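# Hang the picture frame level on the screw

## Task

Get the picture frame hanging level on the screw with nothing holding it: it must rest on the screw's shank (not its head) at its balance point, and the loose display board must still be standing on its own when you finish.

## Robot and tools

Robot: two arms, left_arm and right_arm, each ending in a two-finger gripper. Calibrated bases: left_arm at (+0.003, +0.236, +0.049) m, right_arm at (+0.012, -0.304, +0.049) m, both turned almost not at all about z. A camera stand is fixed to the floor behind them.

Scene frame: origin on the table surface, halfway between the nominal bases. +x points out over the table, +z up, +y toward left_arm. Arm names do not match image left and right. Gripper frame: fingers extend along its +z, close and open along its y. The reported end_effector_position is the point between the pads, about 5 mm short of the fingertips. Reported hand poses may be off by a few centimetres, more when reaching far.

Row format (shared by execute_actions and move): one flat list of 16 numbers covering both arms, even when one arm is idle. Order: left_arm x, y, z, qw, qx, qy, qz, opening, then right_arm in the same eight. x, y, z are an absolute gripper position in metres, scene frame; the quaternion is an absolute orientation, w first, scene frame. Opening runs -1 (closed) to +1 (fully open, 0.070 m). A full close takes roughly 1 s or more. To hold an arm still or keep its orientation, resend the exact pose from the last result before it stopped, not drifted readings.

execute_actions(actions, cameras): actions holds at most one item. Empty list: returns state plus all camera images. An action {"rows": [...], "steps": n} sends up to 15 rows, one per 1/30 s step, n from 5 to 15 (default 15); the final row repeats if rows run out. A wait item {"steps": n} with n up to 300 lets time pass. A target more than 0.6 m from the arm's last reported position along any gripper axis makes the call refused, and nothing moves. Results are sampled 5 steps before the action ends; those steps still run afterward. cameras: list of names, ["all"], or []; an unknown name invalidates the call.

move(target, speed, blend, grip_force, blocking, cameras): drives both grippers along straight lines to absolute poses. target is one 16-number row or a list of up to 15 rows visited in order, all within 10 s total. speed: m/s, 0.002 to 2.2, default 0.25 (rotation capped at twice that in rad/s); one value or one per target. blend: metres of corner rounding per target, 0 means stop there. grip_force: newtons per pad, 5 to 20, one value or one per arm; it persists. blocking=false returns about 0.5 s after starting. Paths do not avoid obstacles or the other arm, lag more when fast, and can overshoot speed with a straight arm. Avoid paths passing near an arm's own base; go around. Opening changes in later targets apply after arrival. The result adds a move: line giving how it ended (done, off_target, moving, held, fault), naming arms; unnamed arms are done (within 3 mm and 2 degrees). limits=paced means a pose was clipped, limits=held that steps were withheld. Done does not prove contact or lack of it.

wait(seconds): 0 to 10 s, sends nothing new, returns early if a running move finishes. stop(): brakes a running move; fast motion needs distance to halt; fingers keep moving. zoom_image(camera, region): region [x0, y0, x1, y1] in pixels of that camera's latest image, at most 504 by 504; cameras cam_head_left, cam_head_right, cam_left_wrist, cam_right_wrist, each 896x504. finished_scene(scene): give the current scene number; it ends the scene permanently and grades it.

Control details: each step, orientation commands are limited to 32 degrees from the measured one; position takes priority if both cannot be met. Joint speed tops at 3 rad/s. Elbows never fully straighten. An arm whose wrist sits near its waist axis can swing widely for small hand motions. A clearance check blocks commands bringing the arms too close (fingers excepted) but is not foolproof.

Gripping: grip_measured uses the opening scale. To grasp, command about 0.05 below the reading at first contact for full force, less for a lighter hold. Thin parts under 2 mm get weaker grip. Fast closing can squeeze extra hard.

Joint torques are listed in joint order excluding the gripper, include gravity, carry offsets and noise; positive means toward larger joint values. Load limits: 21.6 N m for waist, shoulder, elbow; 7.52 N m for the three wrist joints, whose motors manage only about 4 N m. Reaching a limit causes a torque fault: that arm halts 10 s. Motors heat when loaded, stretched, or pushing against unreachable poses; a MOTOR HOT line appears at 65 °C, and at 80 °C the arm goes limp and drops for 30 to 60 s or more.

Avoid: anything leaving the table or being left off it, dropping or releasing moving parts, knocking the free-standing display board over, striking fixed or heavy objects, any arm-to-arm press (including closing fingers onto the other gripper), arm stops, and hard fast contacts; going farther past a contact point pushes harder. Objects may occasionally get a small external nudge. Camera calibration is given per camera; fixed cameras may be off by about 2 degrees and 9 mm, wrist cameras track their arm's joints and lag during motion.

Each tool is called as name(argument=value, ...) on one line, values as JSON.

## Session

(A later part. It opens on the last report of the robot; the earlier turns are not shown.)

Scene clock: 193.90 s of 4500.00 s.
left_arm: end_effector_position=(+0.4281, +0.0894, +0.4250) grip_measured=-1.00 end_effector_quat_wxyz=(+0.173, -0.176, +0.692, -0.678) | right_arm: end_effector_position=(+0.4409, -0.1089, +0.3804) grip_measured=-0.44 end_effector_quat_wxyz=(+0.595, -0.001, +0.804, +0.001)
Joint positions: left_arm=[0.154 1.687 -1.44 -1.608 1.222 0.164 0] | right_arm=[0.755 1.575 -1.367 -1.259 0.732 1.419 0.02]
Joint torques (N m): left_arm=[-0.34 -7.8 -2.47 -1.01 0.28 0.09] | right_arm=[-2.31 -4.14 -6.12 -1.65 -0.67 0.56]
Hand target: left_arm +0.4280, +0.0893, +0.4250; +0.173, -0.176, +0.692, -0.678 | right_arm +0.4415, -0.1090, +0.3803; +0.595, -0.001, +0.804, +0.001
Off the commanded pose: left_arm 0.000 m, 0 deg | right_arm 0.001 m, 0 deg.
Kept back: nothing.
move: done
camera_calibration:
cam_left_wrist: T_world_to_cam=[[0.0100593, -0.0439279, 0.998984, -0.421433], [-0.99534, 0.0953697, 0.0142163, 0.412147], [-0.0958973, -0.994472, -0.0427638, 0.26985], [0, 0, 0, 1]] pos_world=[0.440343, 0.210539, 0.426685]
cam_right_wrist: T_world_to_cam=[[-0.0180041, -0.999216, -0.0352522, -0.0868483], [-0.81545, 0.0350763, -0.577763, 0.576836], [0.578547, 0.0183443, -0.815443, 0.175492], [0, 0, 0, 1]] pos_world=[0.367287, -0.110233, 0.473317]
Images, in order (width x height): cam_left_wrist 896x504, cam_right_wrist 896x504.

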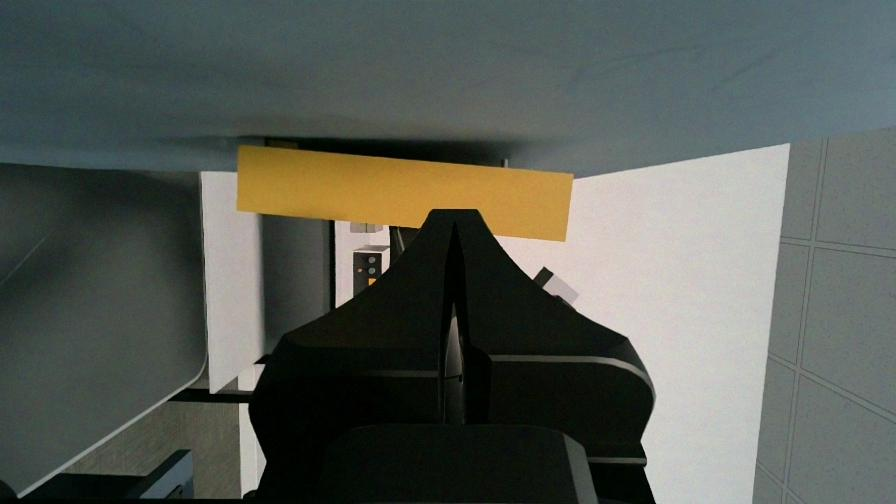

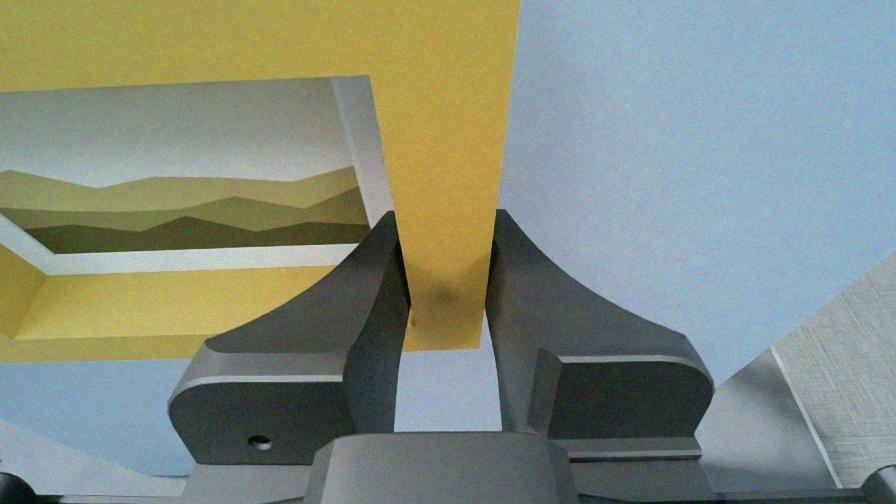

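move(target=[[0.428,0.0893,0.425,0.173,-0.176,0.692,-0.678,-1,0.4425,-0.1090,0.3803,0.595,0.0046,0.804,-0.0032,-0.9]], speed=0.04, cameras=["cam_left_wrist","cam_right_wrist"])

zoom_image(camera="cam_left_wrist", region=[490, 150, 570, 210])

Scene clock: 195.20 s of 4500.00 s.
left_arm: end_effector_position=(+0.4281, +0.0894, +0.4250) grip_measured=-1.00 end_effector_quat_wxyz=(+0.173, -0.176, +0.692, -0.678) | right_arm: end_effector_position=(+0.4428, -0.1092, +0.3802) grip_measured=-0.43 end_effector_quat_wxyz=(+0.595, +0.005, +0.804, -0.004)
Joint positions: left_arm=[0.154 1.687 -1.44 -1.608 1.222 0.164 0] | right_arm=[0.758 1.587 -1.379 -1.264 0.749 1.426 0.02]
Joint torques (N m): left_arm=[-0.49 -7.71 -2.65 -0.99 0.26 0.1] | right_arm=[-0.92 -3.78 -5.69 -1.36 -0.68 0.55]
Hand target: left_arm +0.4280, +0.0893, +0.4250; +0.173, -0.176, +0.692, -0.678 | right_arm +0.4425, -0.1090, +0.3803; +0.595, +0.005, +0.804, -0.003
Off the commanded pose: left_arm 0.000 m, 0 deg | right_arm 0.000 m, 0 deg.
Kept back: nothing.
move: done
camera_calibration:
cam_left_wrist: T_world_to_cam=[[0.0100593, -0.0439279, 0.998984, -0.421433], [-0.99534, 0.0953697, 0.0142163, 0.412147], [-0.0958973, -0.994472, -0.0427638, 0.26985], [0, 0, 0, 1]] pos_world=[0.440343, 0.210539, 0.426685]
cam_right_wrist: T_world_to_cam=[[-0.0323991, -0.998899, -0.0339331, -0.0811247], [-0.814296, 0.0460675, -0.578618, 0.579278], [0.579544, 0.00888485, -0.814892, 0.172527], [0, 0, 0, 1]] pos_world=[0.369088, -0.109254, 0.473019]
Images, in order (width x height): cam_left_wrist 896x504, cam_right_wrist 896x504.

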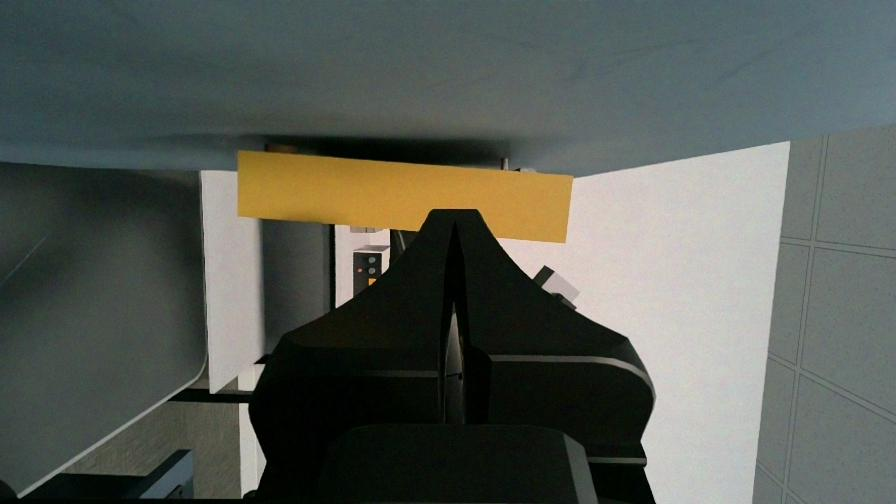

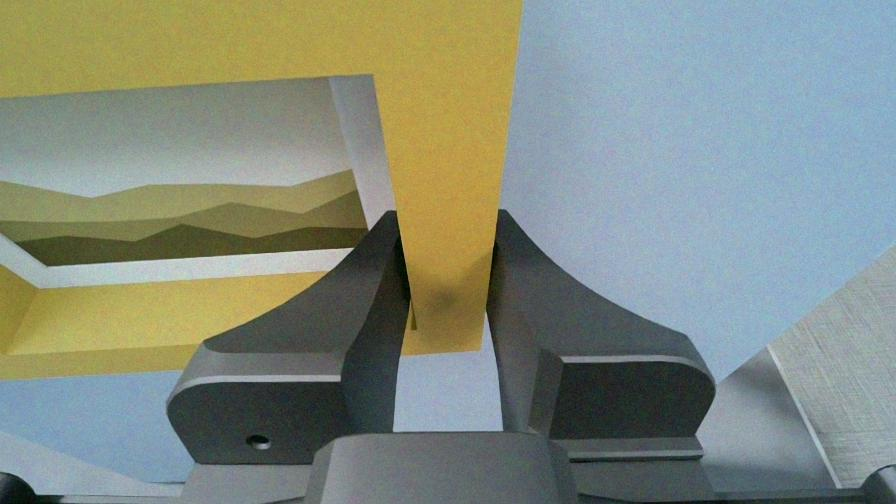

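Scaled by 6.300 from the camera's 896x504 image, which has a finer 1280x720 frame.

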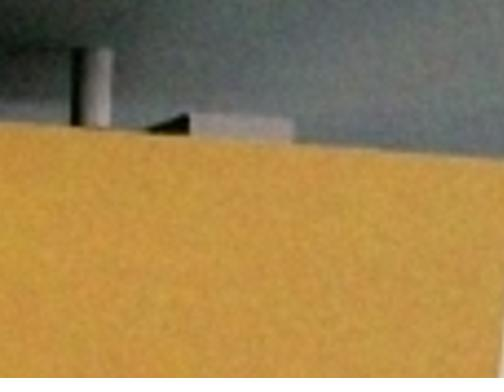

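move(target=[[0.428,0.0893,0.425,0.173,-0.176,0.692,-0.678,-1,0.4412,-0.1090,0.3803,0.595,0.0046,0.804,-0.0032,-0.9],[0.428,0.0893,0.425,0.173,-0.176,0.692,-0.678,-1,0.4412,-0.1090,0.3780,0.595,0.0046,0.804,-0.0032,-0.9]], speed=0.03, cameras=["cam_left_wrist","cam_right_wrist"])

zoom_image(camera="cam_left_wrist", region=[490, 150, 570, 210])

Scene clock: 197.13 s of 4500.00 s.
left_arm: end_effector_position=(+0.4281, +0.0894, +0.4250) grip_measured=-1.00 end_effector_quat_wxyz=(+0.173, -0.176, +0.692, -0.678) | right_arm: end_effector_position=(+0.4415, -0.1095, +0.3773) grip_measured=-0.44 end_effector_quat_wxyz=(+0.594, +0.005, +0.804, -0.004)
Joint positions: left_arm=[0.154 1.687 -1.44 -1.608 1.222 0.164 0] | right_arm=[0.761 1.584 -1.365 -1.275 0.75 1.442 0.02]
Joint torques (N m): left_arm=[-0.43 -7.72 -2.37 -0.96 0.28 0.13] | right_arm=[0.67 -8.18 -5.13 -1.03 -0.31 0.09]
Hand target: left_arm +0.4280, +0.0893, +0.4250; +0.173, -0.176, +0.692, -0.678 | right_arm +0.4412, -0.1090, +0.3780; +0.595, +0.005, +0.804, -0.003
Off the commanded pose: left_arm 0.000 m, 0 deg | right_arm 0.001 m, 0 deg.
Kept back: nothing.
move: done
camera_calibration:
cam_left_wrist: T_world_to_cam=[[0.0100593, -0.0439279, 0.998984, -0.421433], [-0.99534, 0.0953697, 0.0142163, 0.412147], [-0.0958973, -0.994472, -0.0427638, 0.26985], [0, 0, 0, 1]] pos_world=[0.440343, 0.210539, 0.426685]
cam_right_wrist: T_world_to_cam=[[-0.0338824, -0.998864, -0.0334976, -0.0811167], [-0.814886, 0.0470156, -0.577711, 0.57658], [0.57863, 0.0077225, -0.815554, 0.171464], [0, 0, 0, 1]] pos_world=[0.367885, -0.109457, 0.470217]
Images, in order (width x height): cam_left_wrist 896x504, cam_right_wrist 896x504.

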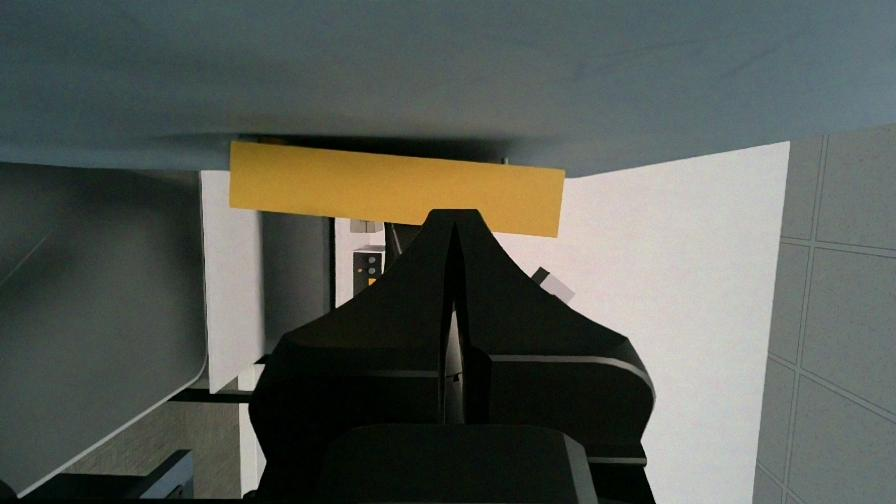

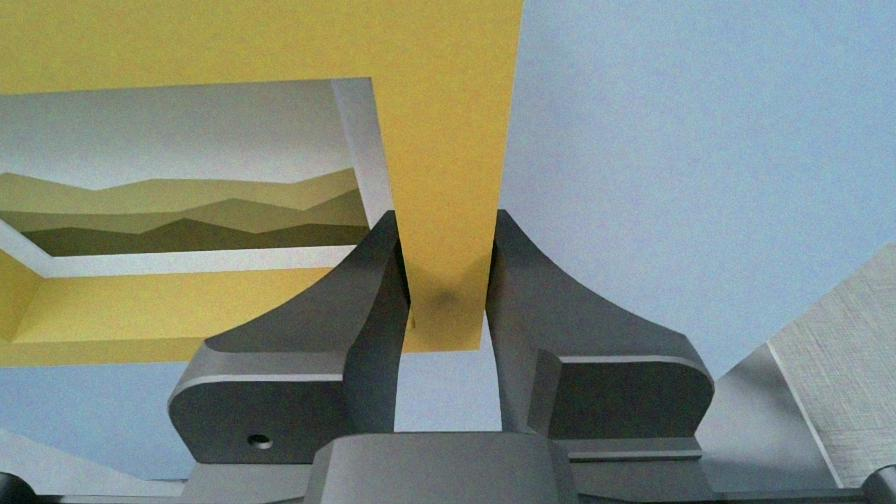

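Scaled by 6.300 from the camera's 896x504 image, which has a finer 1280x720 frame.

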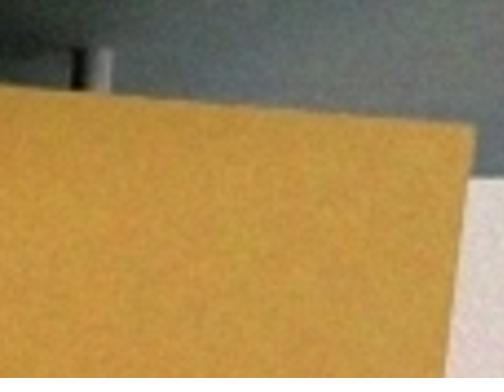

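move(target=[[0.428,0.0893,0.425,0.173,-0.176,0.692,-0.678,-1,0.4424,-0.1090,0.3780,0.595,0.0060,0.804,-0.0042,-0.9]], speed=0.03, cameras=["cam_left_wrist","cam_right_wrist"])

zoom_image(camera="cam_left_wrist", region=[490, 150, 570, 210])

Scene clock: 198.40 s of 4500.00 s.
left_arm: end_effector_position=(+0.4281, +0.0894, +0.4250) grip_measured=-1.00 end_effector_quat_wxyz=(+0.173, -0.176, +0.692, -0.678) | right_arm: end_effector_position=(+0.4421, -0.1088, +0.3787) grip_measured=-0.44 end_effector_quat_wxyz=(+0.595, +0.006, +0.803, -0.004)
Joint positions: left_arm=[0.154 1.687 -1.44 -1.608 1.222 0.164 0] | right_arm=[0.762 1.587 -1.372 -1.274 0.752 1.441 0.02]
Joint torques (N m): left_arm=[-0.27 -7.76 -2.36 -0.99 0.33 0.1] | right_arm=[-1.93 -4.28 -5.48 -1.17 -0.23 0.18]
Hand target: left_arm +0.4280, +0.0893, +0.4250; +0.173, -0.176, +0.692, -0.678 | right_arm +0.4424, -0.1090, +0.3780; +0.595, +0.006, +0.804, -0.004
Off the commanded pose: left_arm 0.000 m, 0 deg | right_arm 0.001 m, 0 deg.
Kept back: nothing.
move: done
camera_calibration:
cam_left_wrist: T_world_to_cam=[[0.0100593, -0.0439279, 0.998984, -0.421433], [-0.99534, 0.0953697, 0.0142163, 0.412147], [-0.0958973, -0.994472, -0.0427638, 0.26985], [0, 0, 0, 1]] pos_world=[0.440343, 0.210539, 0.426685]
cam_right_wrist: T_world_to_cam=[[-0.0346303, -0.998766, -0.0356057, -0.0791781], [-0.813523, 0.0488655, -0.579476, 0.578109], [0.580501, 0.00889862, -0.814211, 0.17101], [0, 0, 0, 1]] pos_world=[0.368291, -0.108852, 0.47142]
Images, in order (width x height): cam_left_wrist 896x504, cam_right_wrist 896x504.

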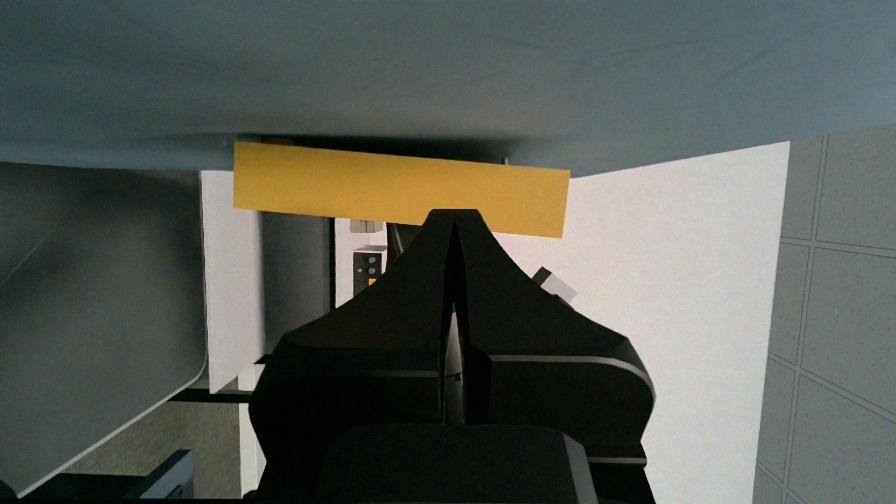

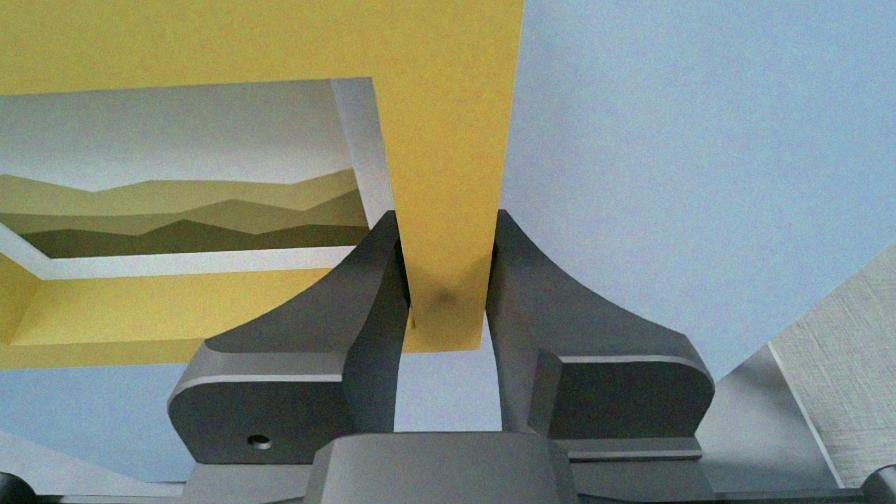

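Scaled by 6.300 from the camera's 896x504 image, which has a finer 1280x720 frame.

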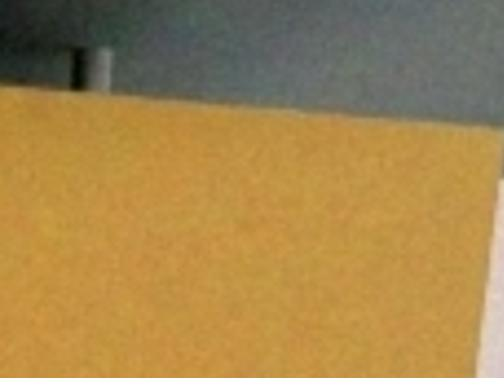

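move(target=[[0.428,0.0893,0.425,0.173,-0.176,0.692,-0.678,-1,0.4424,-0.1090,0.3758,0.595,0.0060,0.804,-0.0042,-0.9]], speed=0.03, cameras=["cam_left_wrist","cam_right_wrist"])

zoom_image(camera="cam_left_wrist", region=[490, 150, 570, 210])

move(target=[[0.428,0.0893,0.425,0.173,-0.176,0.692,-0.678,-1,0.4424,-0.1090,0.3740,0.595,0.0060,0.804,-0.0042,-0.9]], speed=0.03, cameras=["cam_left_wrist","cam_right_wrist"])

zoom_image(camera="cam_left_wrist", region=[490, 150, 570, 210])

Scene clock: 199.50 s of 4500.00 s.
left_arm: end_effector_position=(+0.4281, +0.0894, +0.4250) grip_measured=-1.00 end_effector_quat_wxyz=(+0.173, -0.176, +0.692, -0.678) | right_arm: end_effector_position=(+0.4422, -0.1086, +0.3764) grip_measured=-0.44 end_effector_quat_wxyz=(+0.595, +0.006, +0.803, -0.003)
Joint positions: left_arm=[0.154 1.687 -1.44 -1.608 1.222 0.164 0] | right_arm=[0.762 1.588 -1.364 -1.282 0.749 1.453 0.02]
Joint torques (N m): left_arm=[-0.39 -7.72 -2.31 -1 0.29 0.09] | right_arm=[-3.16 -3.15 -3.7 -1.08 0.02 0.33]
Hand target: left_arm +0.4280, +0.0893, +0.4250; +0.173, -0.176, +0.692, -0.678 | right_arm +0.4424, -0.1090, +0.3758; +0.595, +0.006, +0.804, -0.004
Off the commanded pose: left_arm 0.000 m, 0 deg | right_arm 0.001 m, 0 deg.
Kept back: nothing.
move: done
camera_calibration:
cam_left_wrist: T_world_to_cam=[[0.0100593, -0.0439279, 0.998984, -0.421433], [-0.99534, 0.0953697, 0.0142163, 0.412147], [-0.0958973, -0.994472, -0.0427638, 0.26985], [0, 0, 0, 1]] pos_world=[0.440343, 0.210539, 0.426685]
cam_right_wrist: T_world_to_cam=[[-0.0340807, -0.998782, -0.0356676, -0.0793311], [-0.813713, 0.0484511, -0.579244, 0.576768], [0.580266, 0.00928219, -0.814374, 0.169283], [0, 0, 0, 1]] pos_world=[0.368391, -0.108751, 0.469119]
Images, in order (width x height): cam_left_wrist 896x504, cam_right_wrist 896x504.

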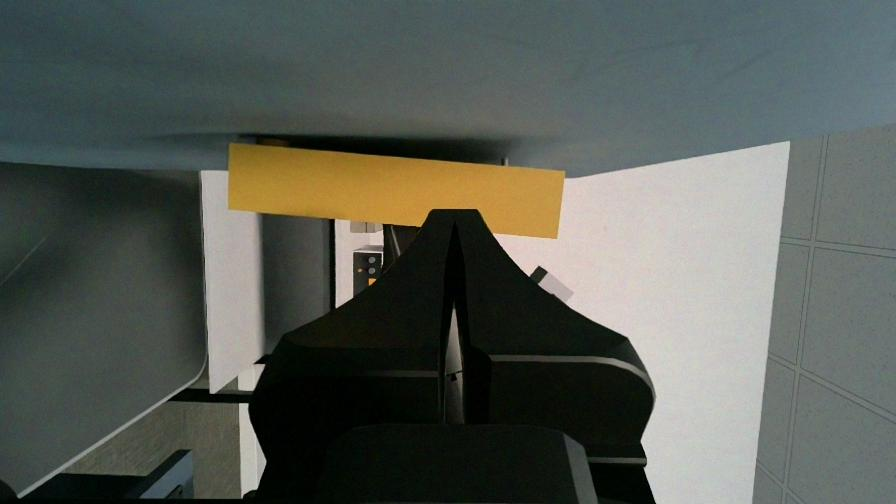

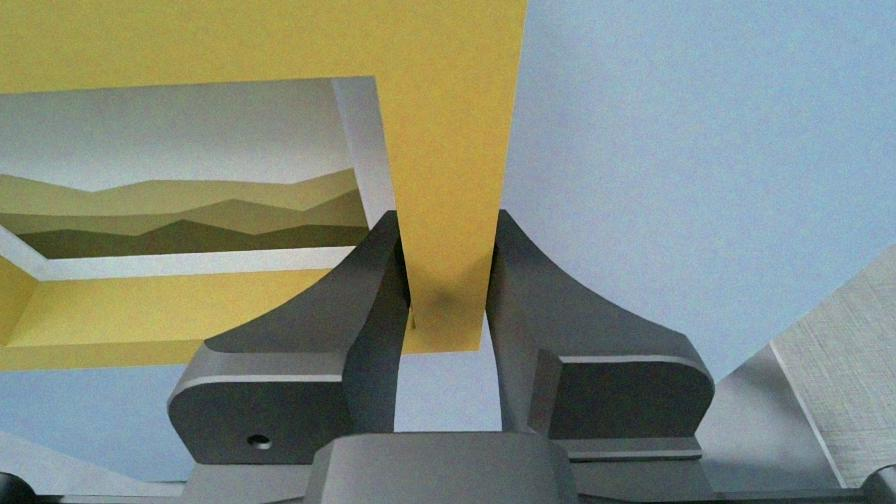

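Scaled by 6.300 from the camera's 896x504 image, which has a finer 1280x720 frame.

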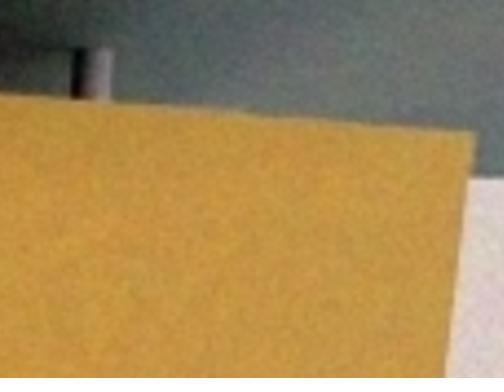

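Scene clock: 200.20 s of 4500.00 s.
left_arm: end_effector_position=(+0.4281, +0.0894, +0.4250) grip_measured=-1.00 end_effector_quat_wxyz=(+0.173, -0.176, +0.692, -0.678) | right_arm: end_effector_position=(+0.4424, -0.1085, +0.3749) grip_measured=-0.44 end_effector_quat_wxyz=(+0.596, +0.005, +0.803, -0.004)
Joint positions: left_arm=[0.154 1.687 -1.44 -1.608 1.222 0.164 0] | right_arm=[0.762 1.589 -1.359 -1.291 0.747 1.463 0.02]
Joint torques (N m): left_arm=[-0.34 -7.77 -2.46 -0.96 0.29 0.09] | right_arm=[-3.51 -2.79 -2.12 -0.14 0.2 0.39]
Hand target: left_arm +0.4280, +0.0893, +0.4250; +0.173, -0.176, +0.692, -0.678 | right_arm +0.4424, -0.1090, +0.3740; +0.595, +0.006, +0.804, -0.004
Off the commanded pose: left_arm 0.000 m, 0 deg | right_arm 0.001 m, 0 deg.
Kept back: nothing.
move: done
camera_calibration:
cam_left_wrist: T_world_to_cam=[[0.0100593, -0.0439279, 0.998984, -0.421433], [-0.99534, 0.0953697, 0.0142163, 0.412147], [-0.0958973, -0.994472, -0.0427638, 0.26985], [0, 0, 0, 1]] pos_world=[0.440343, 0.210539, 0.426685]
cam_right_wrist: T_world_to_cam=[[-0.0339113, -0.998821, -0.0347292, -0.0796895], [-0.812978, 0.0477799, -0.58033, 0.57614], [0.581306, 0.00855428, -0.81364, 0.167196], [0, 0, 0, 1]] pos_world=[0.368495, -0.108554, 0.467621]
Images, in order (width x height): cam_left_wrist 896x504, cam_right_wrist 896x504.

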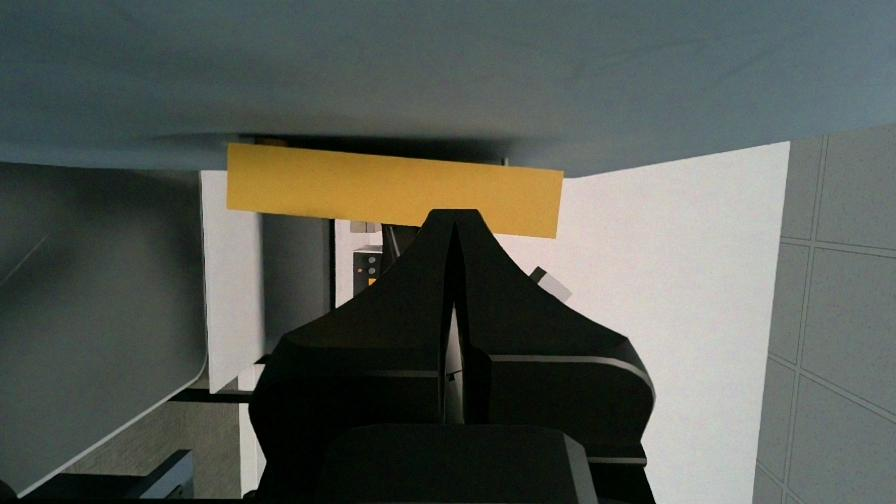

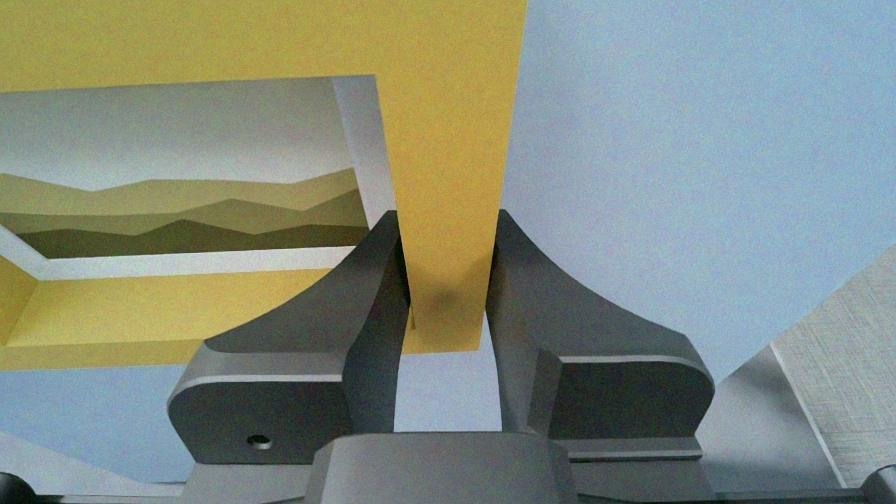

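Scaled by 6.300 from the camera's 896x504 image, which has a finer 1280x720 frame.

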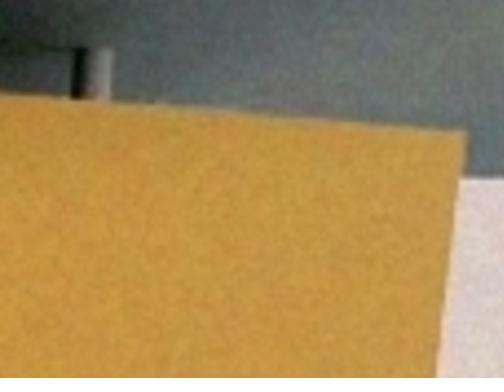

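move(target=[[0.428,0.0893,0.425,0.173,-0.176,0.692,-0.678,-1,0.4416,-0.1090,0.3740,0.595,0.0060,0.804,-0.0042,-0.9]], speed=0.03, cameras=["all"])

zoom_image(camera="cam_left_wrist", region=[490, 150, 570, 210])

zoom_image(camera="cam_head_left", region=[400, 10, 550, 95])

zoom_image(camera="cam_head_right", region=[390, 10, 540, 95])

Scene clock: 201.73 s of 4500.00 s.
left_arm: end_effector_position=(+0.4281, +0.0894, +0.4250) grip_measured=-1.00 end_effector_quat_wxyz=(+0.173, -0.176, +0.692, -0.678) | right_arm: end_effector_position=(+0.4419, -0.1084, +0.3741) grip_measured=-0.44 end_effector_quat_wxyz=(+0.595, +0.005, +0.804, -0.003)
Joint positions: left_arm=[0.154 1.687 -1.44 -1.608 1.222 0.164 0] | right_arm=[0.763 1.588 -1.356 -1.29 0.747 1.464 0.019]
Joint torques (N m): left_arm=[-0.29 -7.74 -2.17 -0.99 0.28 0.09] | right_arm=[-3.93 -3.7 -0.13 0.7 1.76 0.03]
Hand target: left_arm +0.4280, +0.0893, +0.4250; +0.173, -0.176, +0.692, -0.678 | right_arm +0.4416, -0.1090, +0.3740; +0.595, +0.006, +0.804, -0.004
Off the commanded pose: left_arm 0.000 m, 0 deg | right_arm 0.001 m, 0 deg.
Kept back: nothing.
move: done
camera_calibration:
cam_left_wrist: T_world_to_cam=[[0.0100593, -0.0439279, 0.998984, -0.421433], [-0.99534, 0.0953697, 0.0142163, 0.412147], [-0.0958973, -0.994472, -0.0427638, 0.26985], [0, 0, 0, 1]] pos_world=[0.440343, 0.210539, 0.426685]
cam_right_wrist: T_world_to_cam=[[-0.0335153, -0.998827, -0.0349373, -0.0796757], [-0.814114, 0.0475611, -0.578754, 0.575056], [0.579737, 0.00904586, -0.814753, 0.16801], [0, 0, 0, 1]] pos_world=[0.368089, -0.108452, 0.466919]

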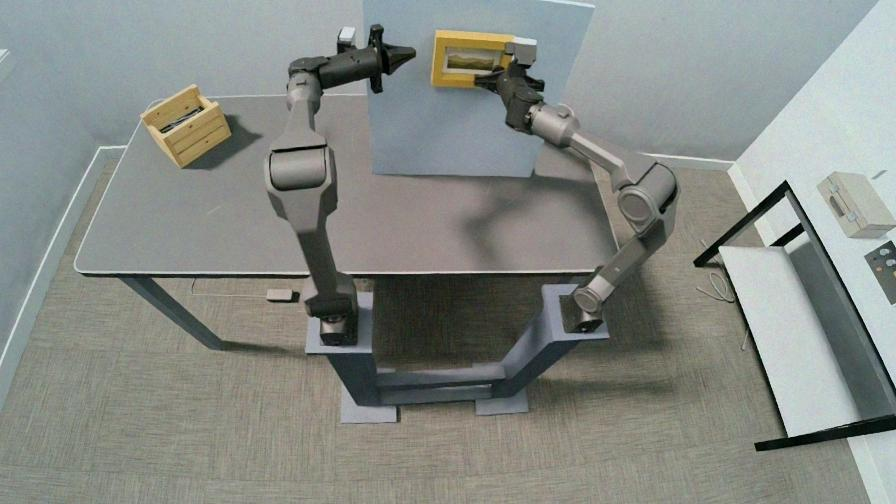

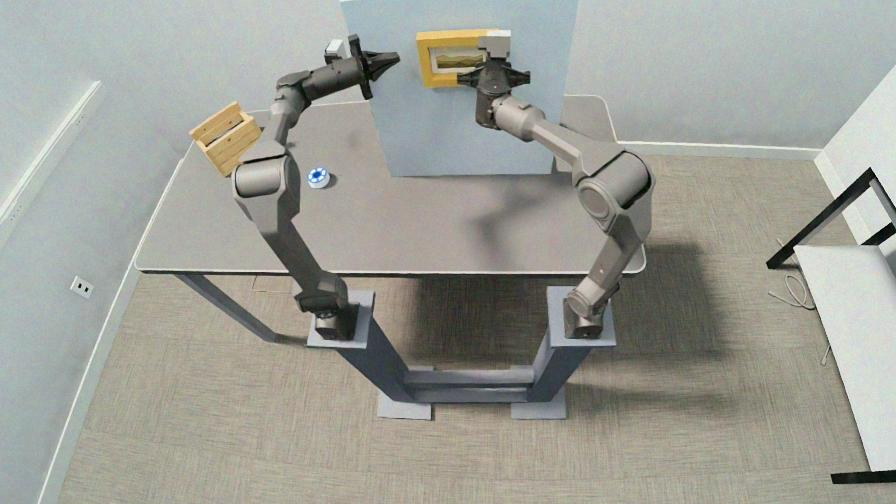

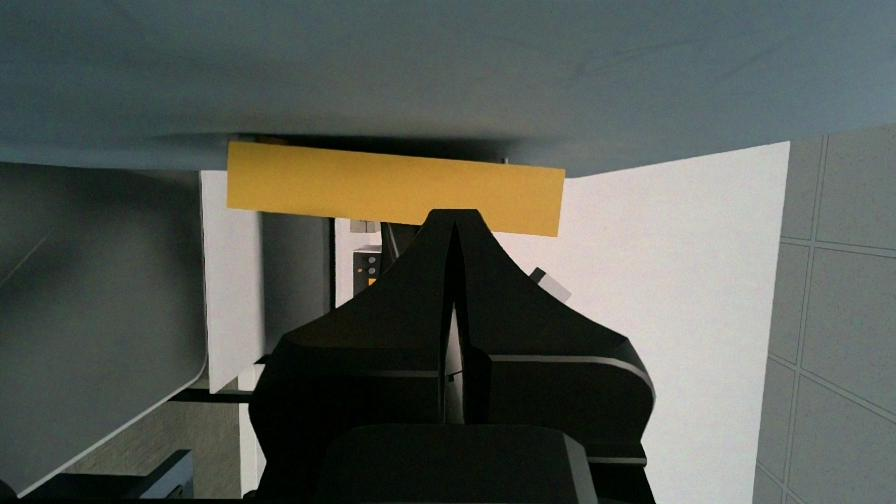

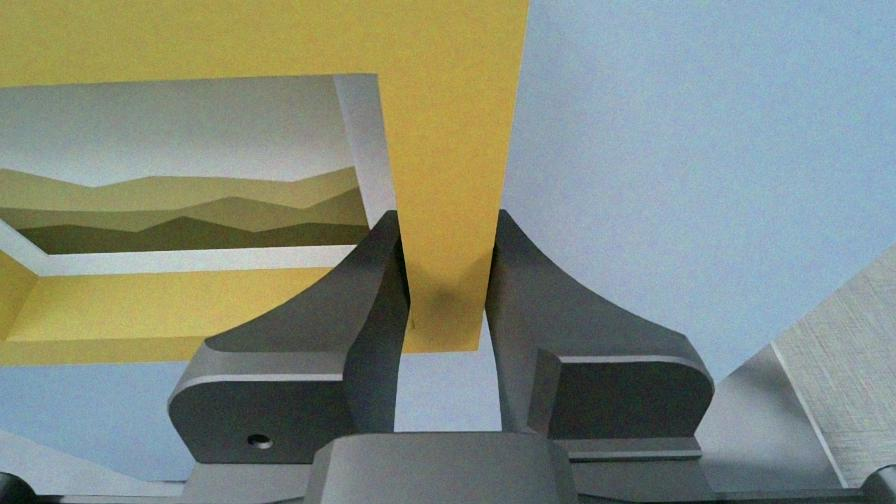

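Scaled by 6.300 from the camera's 896x504 image, which has a finer 1280x720 frame.

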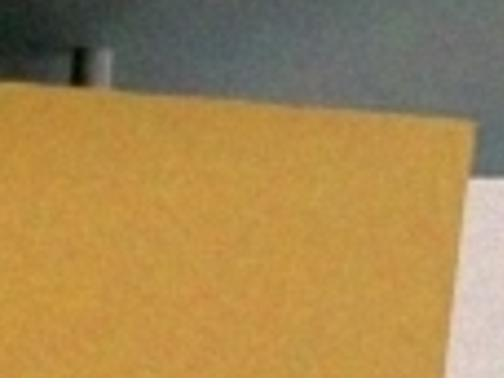

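Scaled by 3.360 from the camera's 896x504 image, which has a finer 1280x720 frame.

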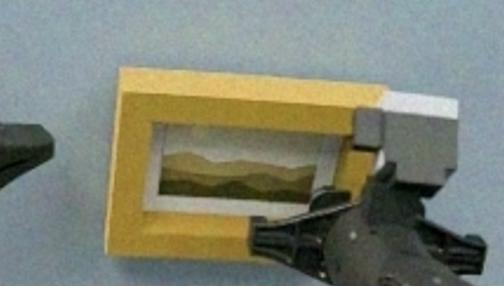

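Scaled by 3.360 from the camera's 896x504 image, which has a finer 1280x720 frame.

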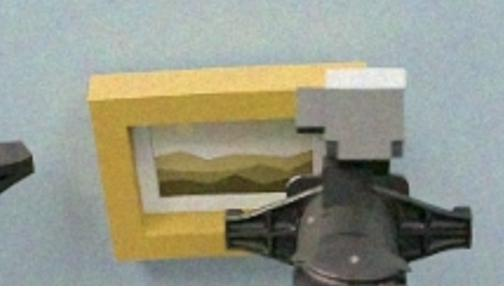

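move(target=[[0.428,0.0893,0.425,0.173,-0.176,0.692,-0.678,-1,0.4416,-0.1090,0.3795,0.595,0.0060,0.804,-0.0042,-0.9],[0.428,0.0893,0.425,0.173,-0.176,0.692,-0.678,-1,0.4426,-0.1090,0.3795,0.595,0.0060,0.804,-0.0042,-0.9]], speed=0.03, cameras=["all"])

zoom_image(camera="cam_left_wrist", region=[490, 150, 570, 210])

zoom_image(camera="cam_left_wrist", region=[470, 130, 600, 203])

Scene clock: 204.83 s of 4500.00 s.
left_arm: end_effector_position=(+0.4281, +0.0894, +0.4250) grip_measured=-1.00 end_effector_quat_wxyz=(+0.173, -0.176, +0.692, -0.678) | right_arm: end_effector_position=(+0.4425, -0.1097, +0.3790) grip_measured=-0.44 end_effector_quat_wxyz=(+0.594, +0.007, +0.804, -0.005)
Joint positions: left_arm=[0.154 1.687 -1.44 -1.608 1.222 0.164 0] | right_arm=[0.76 1.588 -1.377 -1.266 0.754 1.433 0.02]
Joint torques (N m): left_arm=[-0.32 -7.67 -2.44 -0.99 0.3 0.09] | right_arm=[-1.02 -6.37 -7.47 -2.33 -0.95 0.35]
Hand target: left_arm +0.4280, +0.0893, +0.4250; +0.173, -0.176, +0.692, -0.678 | right_arm +0.4426, -0.1090, +0.3795; +0.595, +0.006, +0.804, -0.004
Off the commanded pose: left_arm 0.000 m, 0 deg | right_arm 0.001 m, 0 deg.
Kept back: nothing.
move: done
camera_calibration:
cam_left_wrist: T_world_to_cam=[[0.0100593, -0.0439279, 0.998984, -0.421433], [-0.99534, 0.0953697, 0.0142163, 0.412147], [-0.0958973, -0.994472, -0.0427638, 0.26985], [0, 0, 0, 1]] pos_world=[0.440343, 0.210539, 0.426685]
cam_right_wrist: T_world_to_cam=[[-0.0376152, -0.998672, -0.0352049, -0.078914], [-0.815062, 0.051044, -0.577121, 0.578746], [0.578151, 0.00698572, -0.8159, 0.172556], [0, 0, 0, 1]] pos_world=[0.368982, -0.109556, 0.472016]

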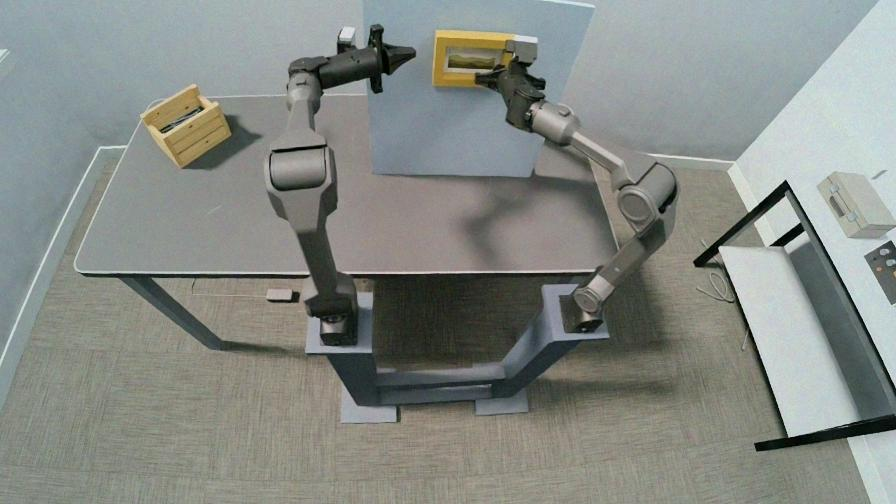

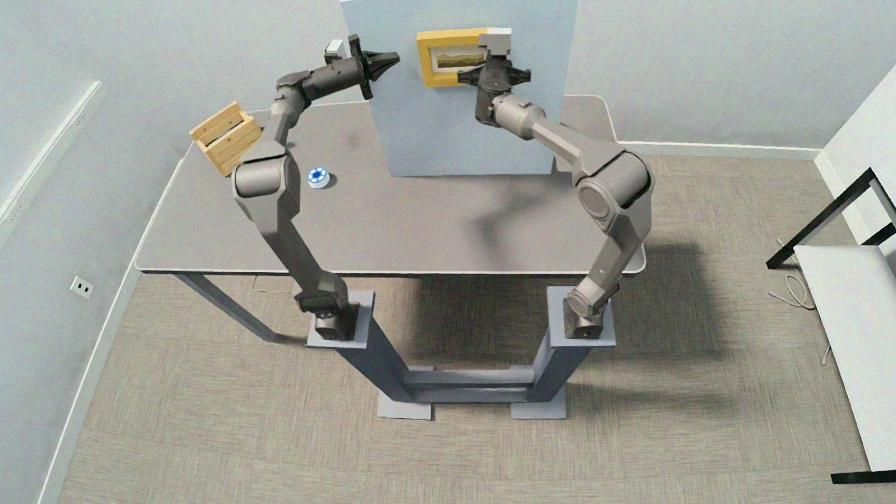

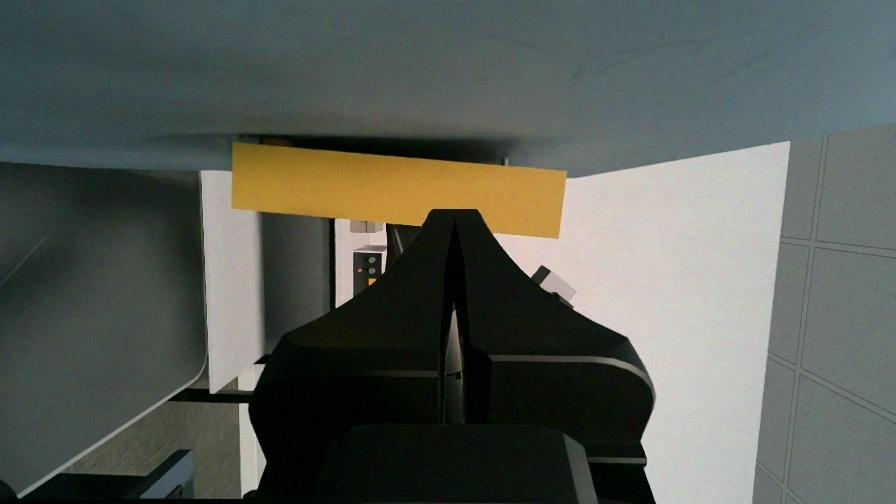

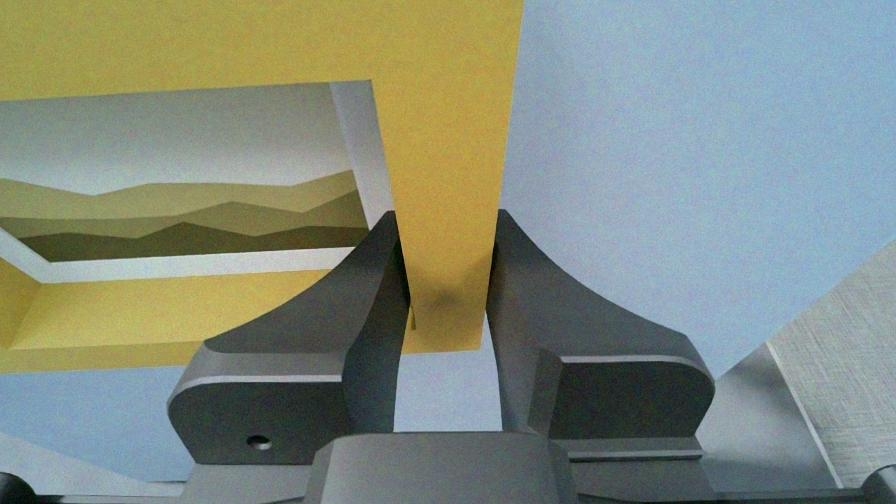

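Scaled by 6.300 from the camera's 896x504 image, which has a finer 1280x720 frame.

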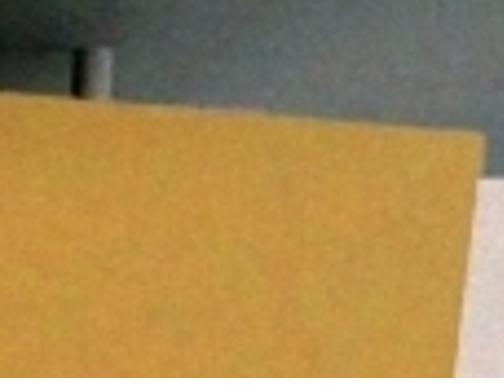

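Scaled by 3.877 from the camera's 896x504 image, which has a finer 1280x720 frame.

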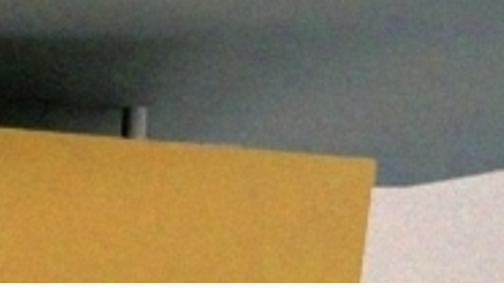

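move(target=[0.428,0.0893,0.425,0.173,-0.176,0.692,-0.678,-1,0.4443,-0.1090,0.3785,0.595,0.0060,0.804,-0.0042,-0.9], speed=0.03, cameras=["cam_left_wrist"])

zoom_image(camera="cam_left_wrist", region=[490, 150, 570, 210])

zoom_image(camera="cam_left_wrist", region=[220, 120, 340, 187])

Scene clock: 206.40 s of 4500.00 s.
left_arm: end_effector_position=(+0.4281, +0.0894, +0.4250) grip_measured=-1.00 end_effector_quat_wxyz=(+0.173, -0.176, +0.692, -0.678) | right_arm: end_effector_position=(+0.4440, -0.1087, +0.3792) grip_measured=-0.44 end_effector_quat_wxyz=(+0.595, +0.005, +0.803, -0.004)
Joint positions: left_arm=[0.154 1.687 -1.44 -1.608 1.222 0.164 0] | right_arm=[0.758 1.592 -1.38 -1.271 0.748 1.435 0.02]
Joint torques (N m): left_arm=[-0.21 -7.86 -2.53 -0.99 0.26 0.1] | right_arm=[-3.2 -4.74 -6.52 -1.85 -0.6 0.77]
Hand target: left_arm +0.4280, +0.0893, +0.4250; +0.173, -0.176, +0.692, -0.678 | right_arm +0.4443, -0.1090, +0.3785; +0.595, +0.006, +0.804, -0.004
Off the commanded pose: left_arm 0.000 m, 0 deg | right_arm 0.001 m, 0 deg.
Kept back: nothing.
move: done
camera_calibration:
cam_left_wrist: T_world_to_cam=[[0.0100593, -0.0439279, 0.998984, -0.421433], [-0.99534, 0.0953697, 0.0142163, 0.412147], [-0.0958973, -0.994472, -0.0427638, 0.26985], [0, 0, 0, 1]] pos_world=[0.440343, 0.210539, 0.426685]
Images, in order (width x height): cam_left_wrist 896x504.

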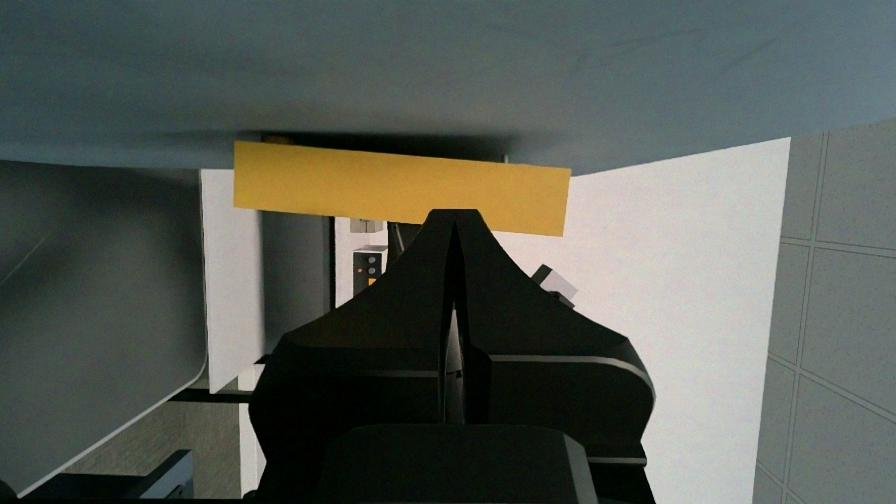

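Scaled by 6.300 from the camera's 896x504 image, which has a finer 1280x720 frame.

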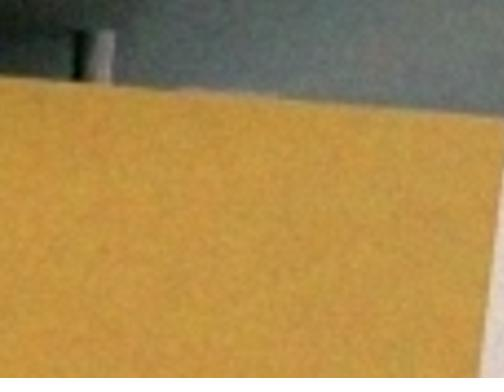

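Scaled by 4.200 from the camera's 896x504 image, which has a finer 1280x720 frame.

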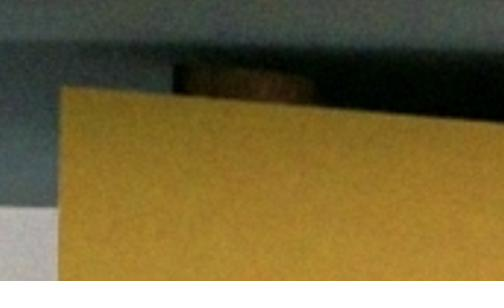

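move(target=[[0.428,0.0893,0.425,0.173,-0.176,0.692,-0.678,-1,0.4400,-0.1090,0.3795,0.595,0.0010,0.804,0.0000,-0.9],[0.428,0.0893,0.425,0.173,-0.176,0.692,-0.678,-1,0.4370,-0.1090,0.3870,0.595,0.0010,0.804,0.0000,-0.9]], speed=0.04, cameras=["cam_left_wrist","cam_right_wrist"])

zoom_image(camera="cam_left_wrist", region=[490, 130, 610, 210])

Scene clock: 208.70 s of 4500.00 s.
left_arm: end_effector_position=(+0.4281, +0.0894, +0.4250) grip_measured=-1.00 end_effector_quat_wxyz=(+0.173, -0.176, +0.692, -0.678) | right_arm: end_effector_position=(+0.4369, -0.1090, +0.3873) grip_measured=-0.45 end_effector_quat_wxyz=(+0.595, +0.001, +0.804, +0.000)
Joint positions: left_arm=[0.154 1.687 -1.44 -1.608 1.222 0.164 0] | right_arm=[0.767 1.566 -1.383 -1.239 0.755 1.392 0.019]
Joint torques (N m): left_arm=[-0.2 -7.88 -2.53 -0.99 0.31 0.12] | right_arm=[0.31 -6.88 -4.9 -1.22 -0.2 0.46]
Hand target: left_arm +0.4280, +0.0893, +0.4250; +0.173, -0.176, +0.692, -0.678 | right_arm +0.4370, -0.1090, +0.3870; +0.595, +0.001, +0.804, +0.000
Off the commanded pose: left_arm 0.000 m, 0 deg | right_arm 0.000 m, 0 deg.
Kept back: nothing.
move: done
camera_calibration:
cam_left_wrist: T_world_to_cam=[[0.0100593, -0.0439279, 0.998984, -0.421433], [-0.99534, 0.0953697, 0.0142163, 0.412147], [-0.0958973, -0.994472, -0.0427638, 0.26985], [0, 0, 0, 1]] pos_world=[0.440343, 0.210539, 0.426685]
cam_right_wrist: T_world_to_cam=[[-0.0220217, -0.999136, -0.0352551, -0.0850179], [-0.814652, 0.0383746, -0.578679, 0.577931], [0.579532, 0.0159771, -0.814793, 0.182475], [0, 0, 0, 1]] pos_world=[0.36319, -0.110038, 0.480119]
Images, in order (width x height): cam_left_wrist 896x504, cam_right_wrist 896x504.

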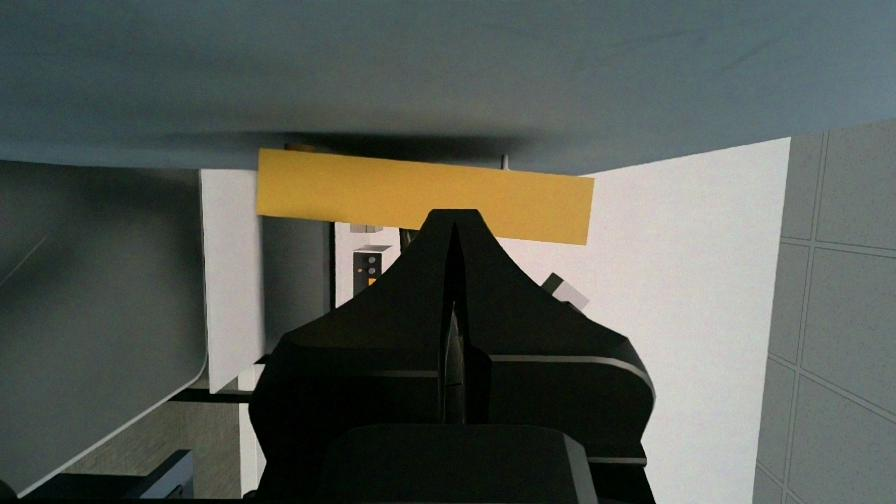

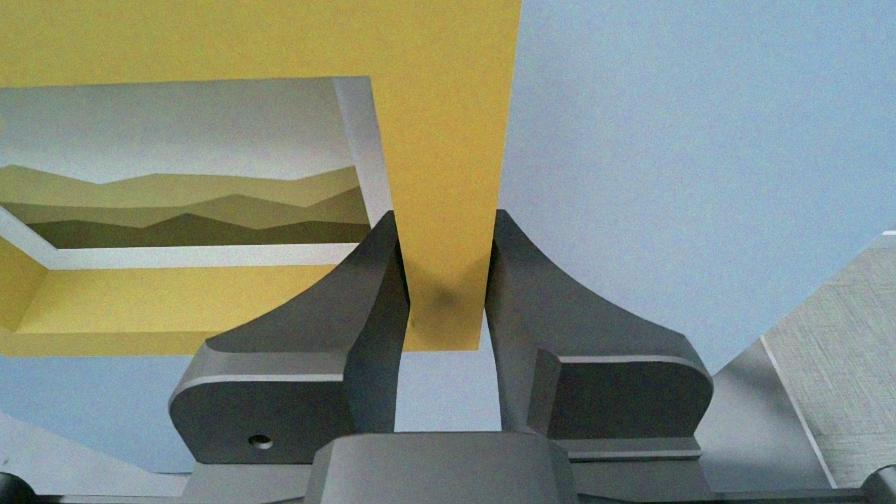

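Scaled by 4.200 from the camera's 896x504 image, which has a finer 1280x720 frame.

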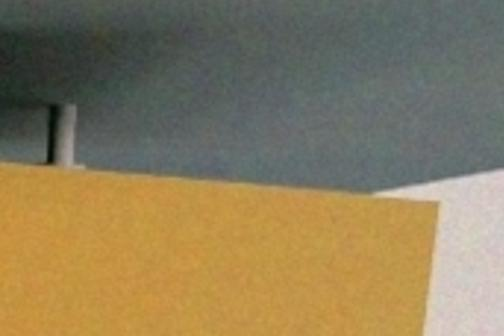

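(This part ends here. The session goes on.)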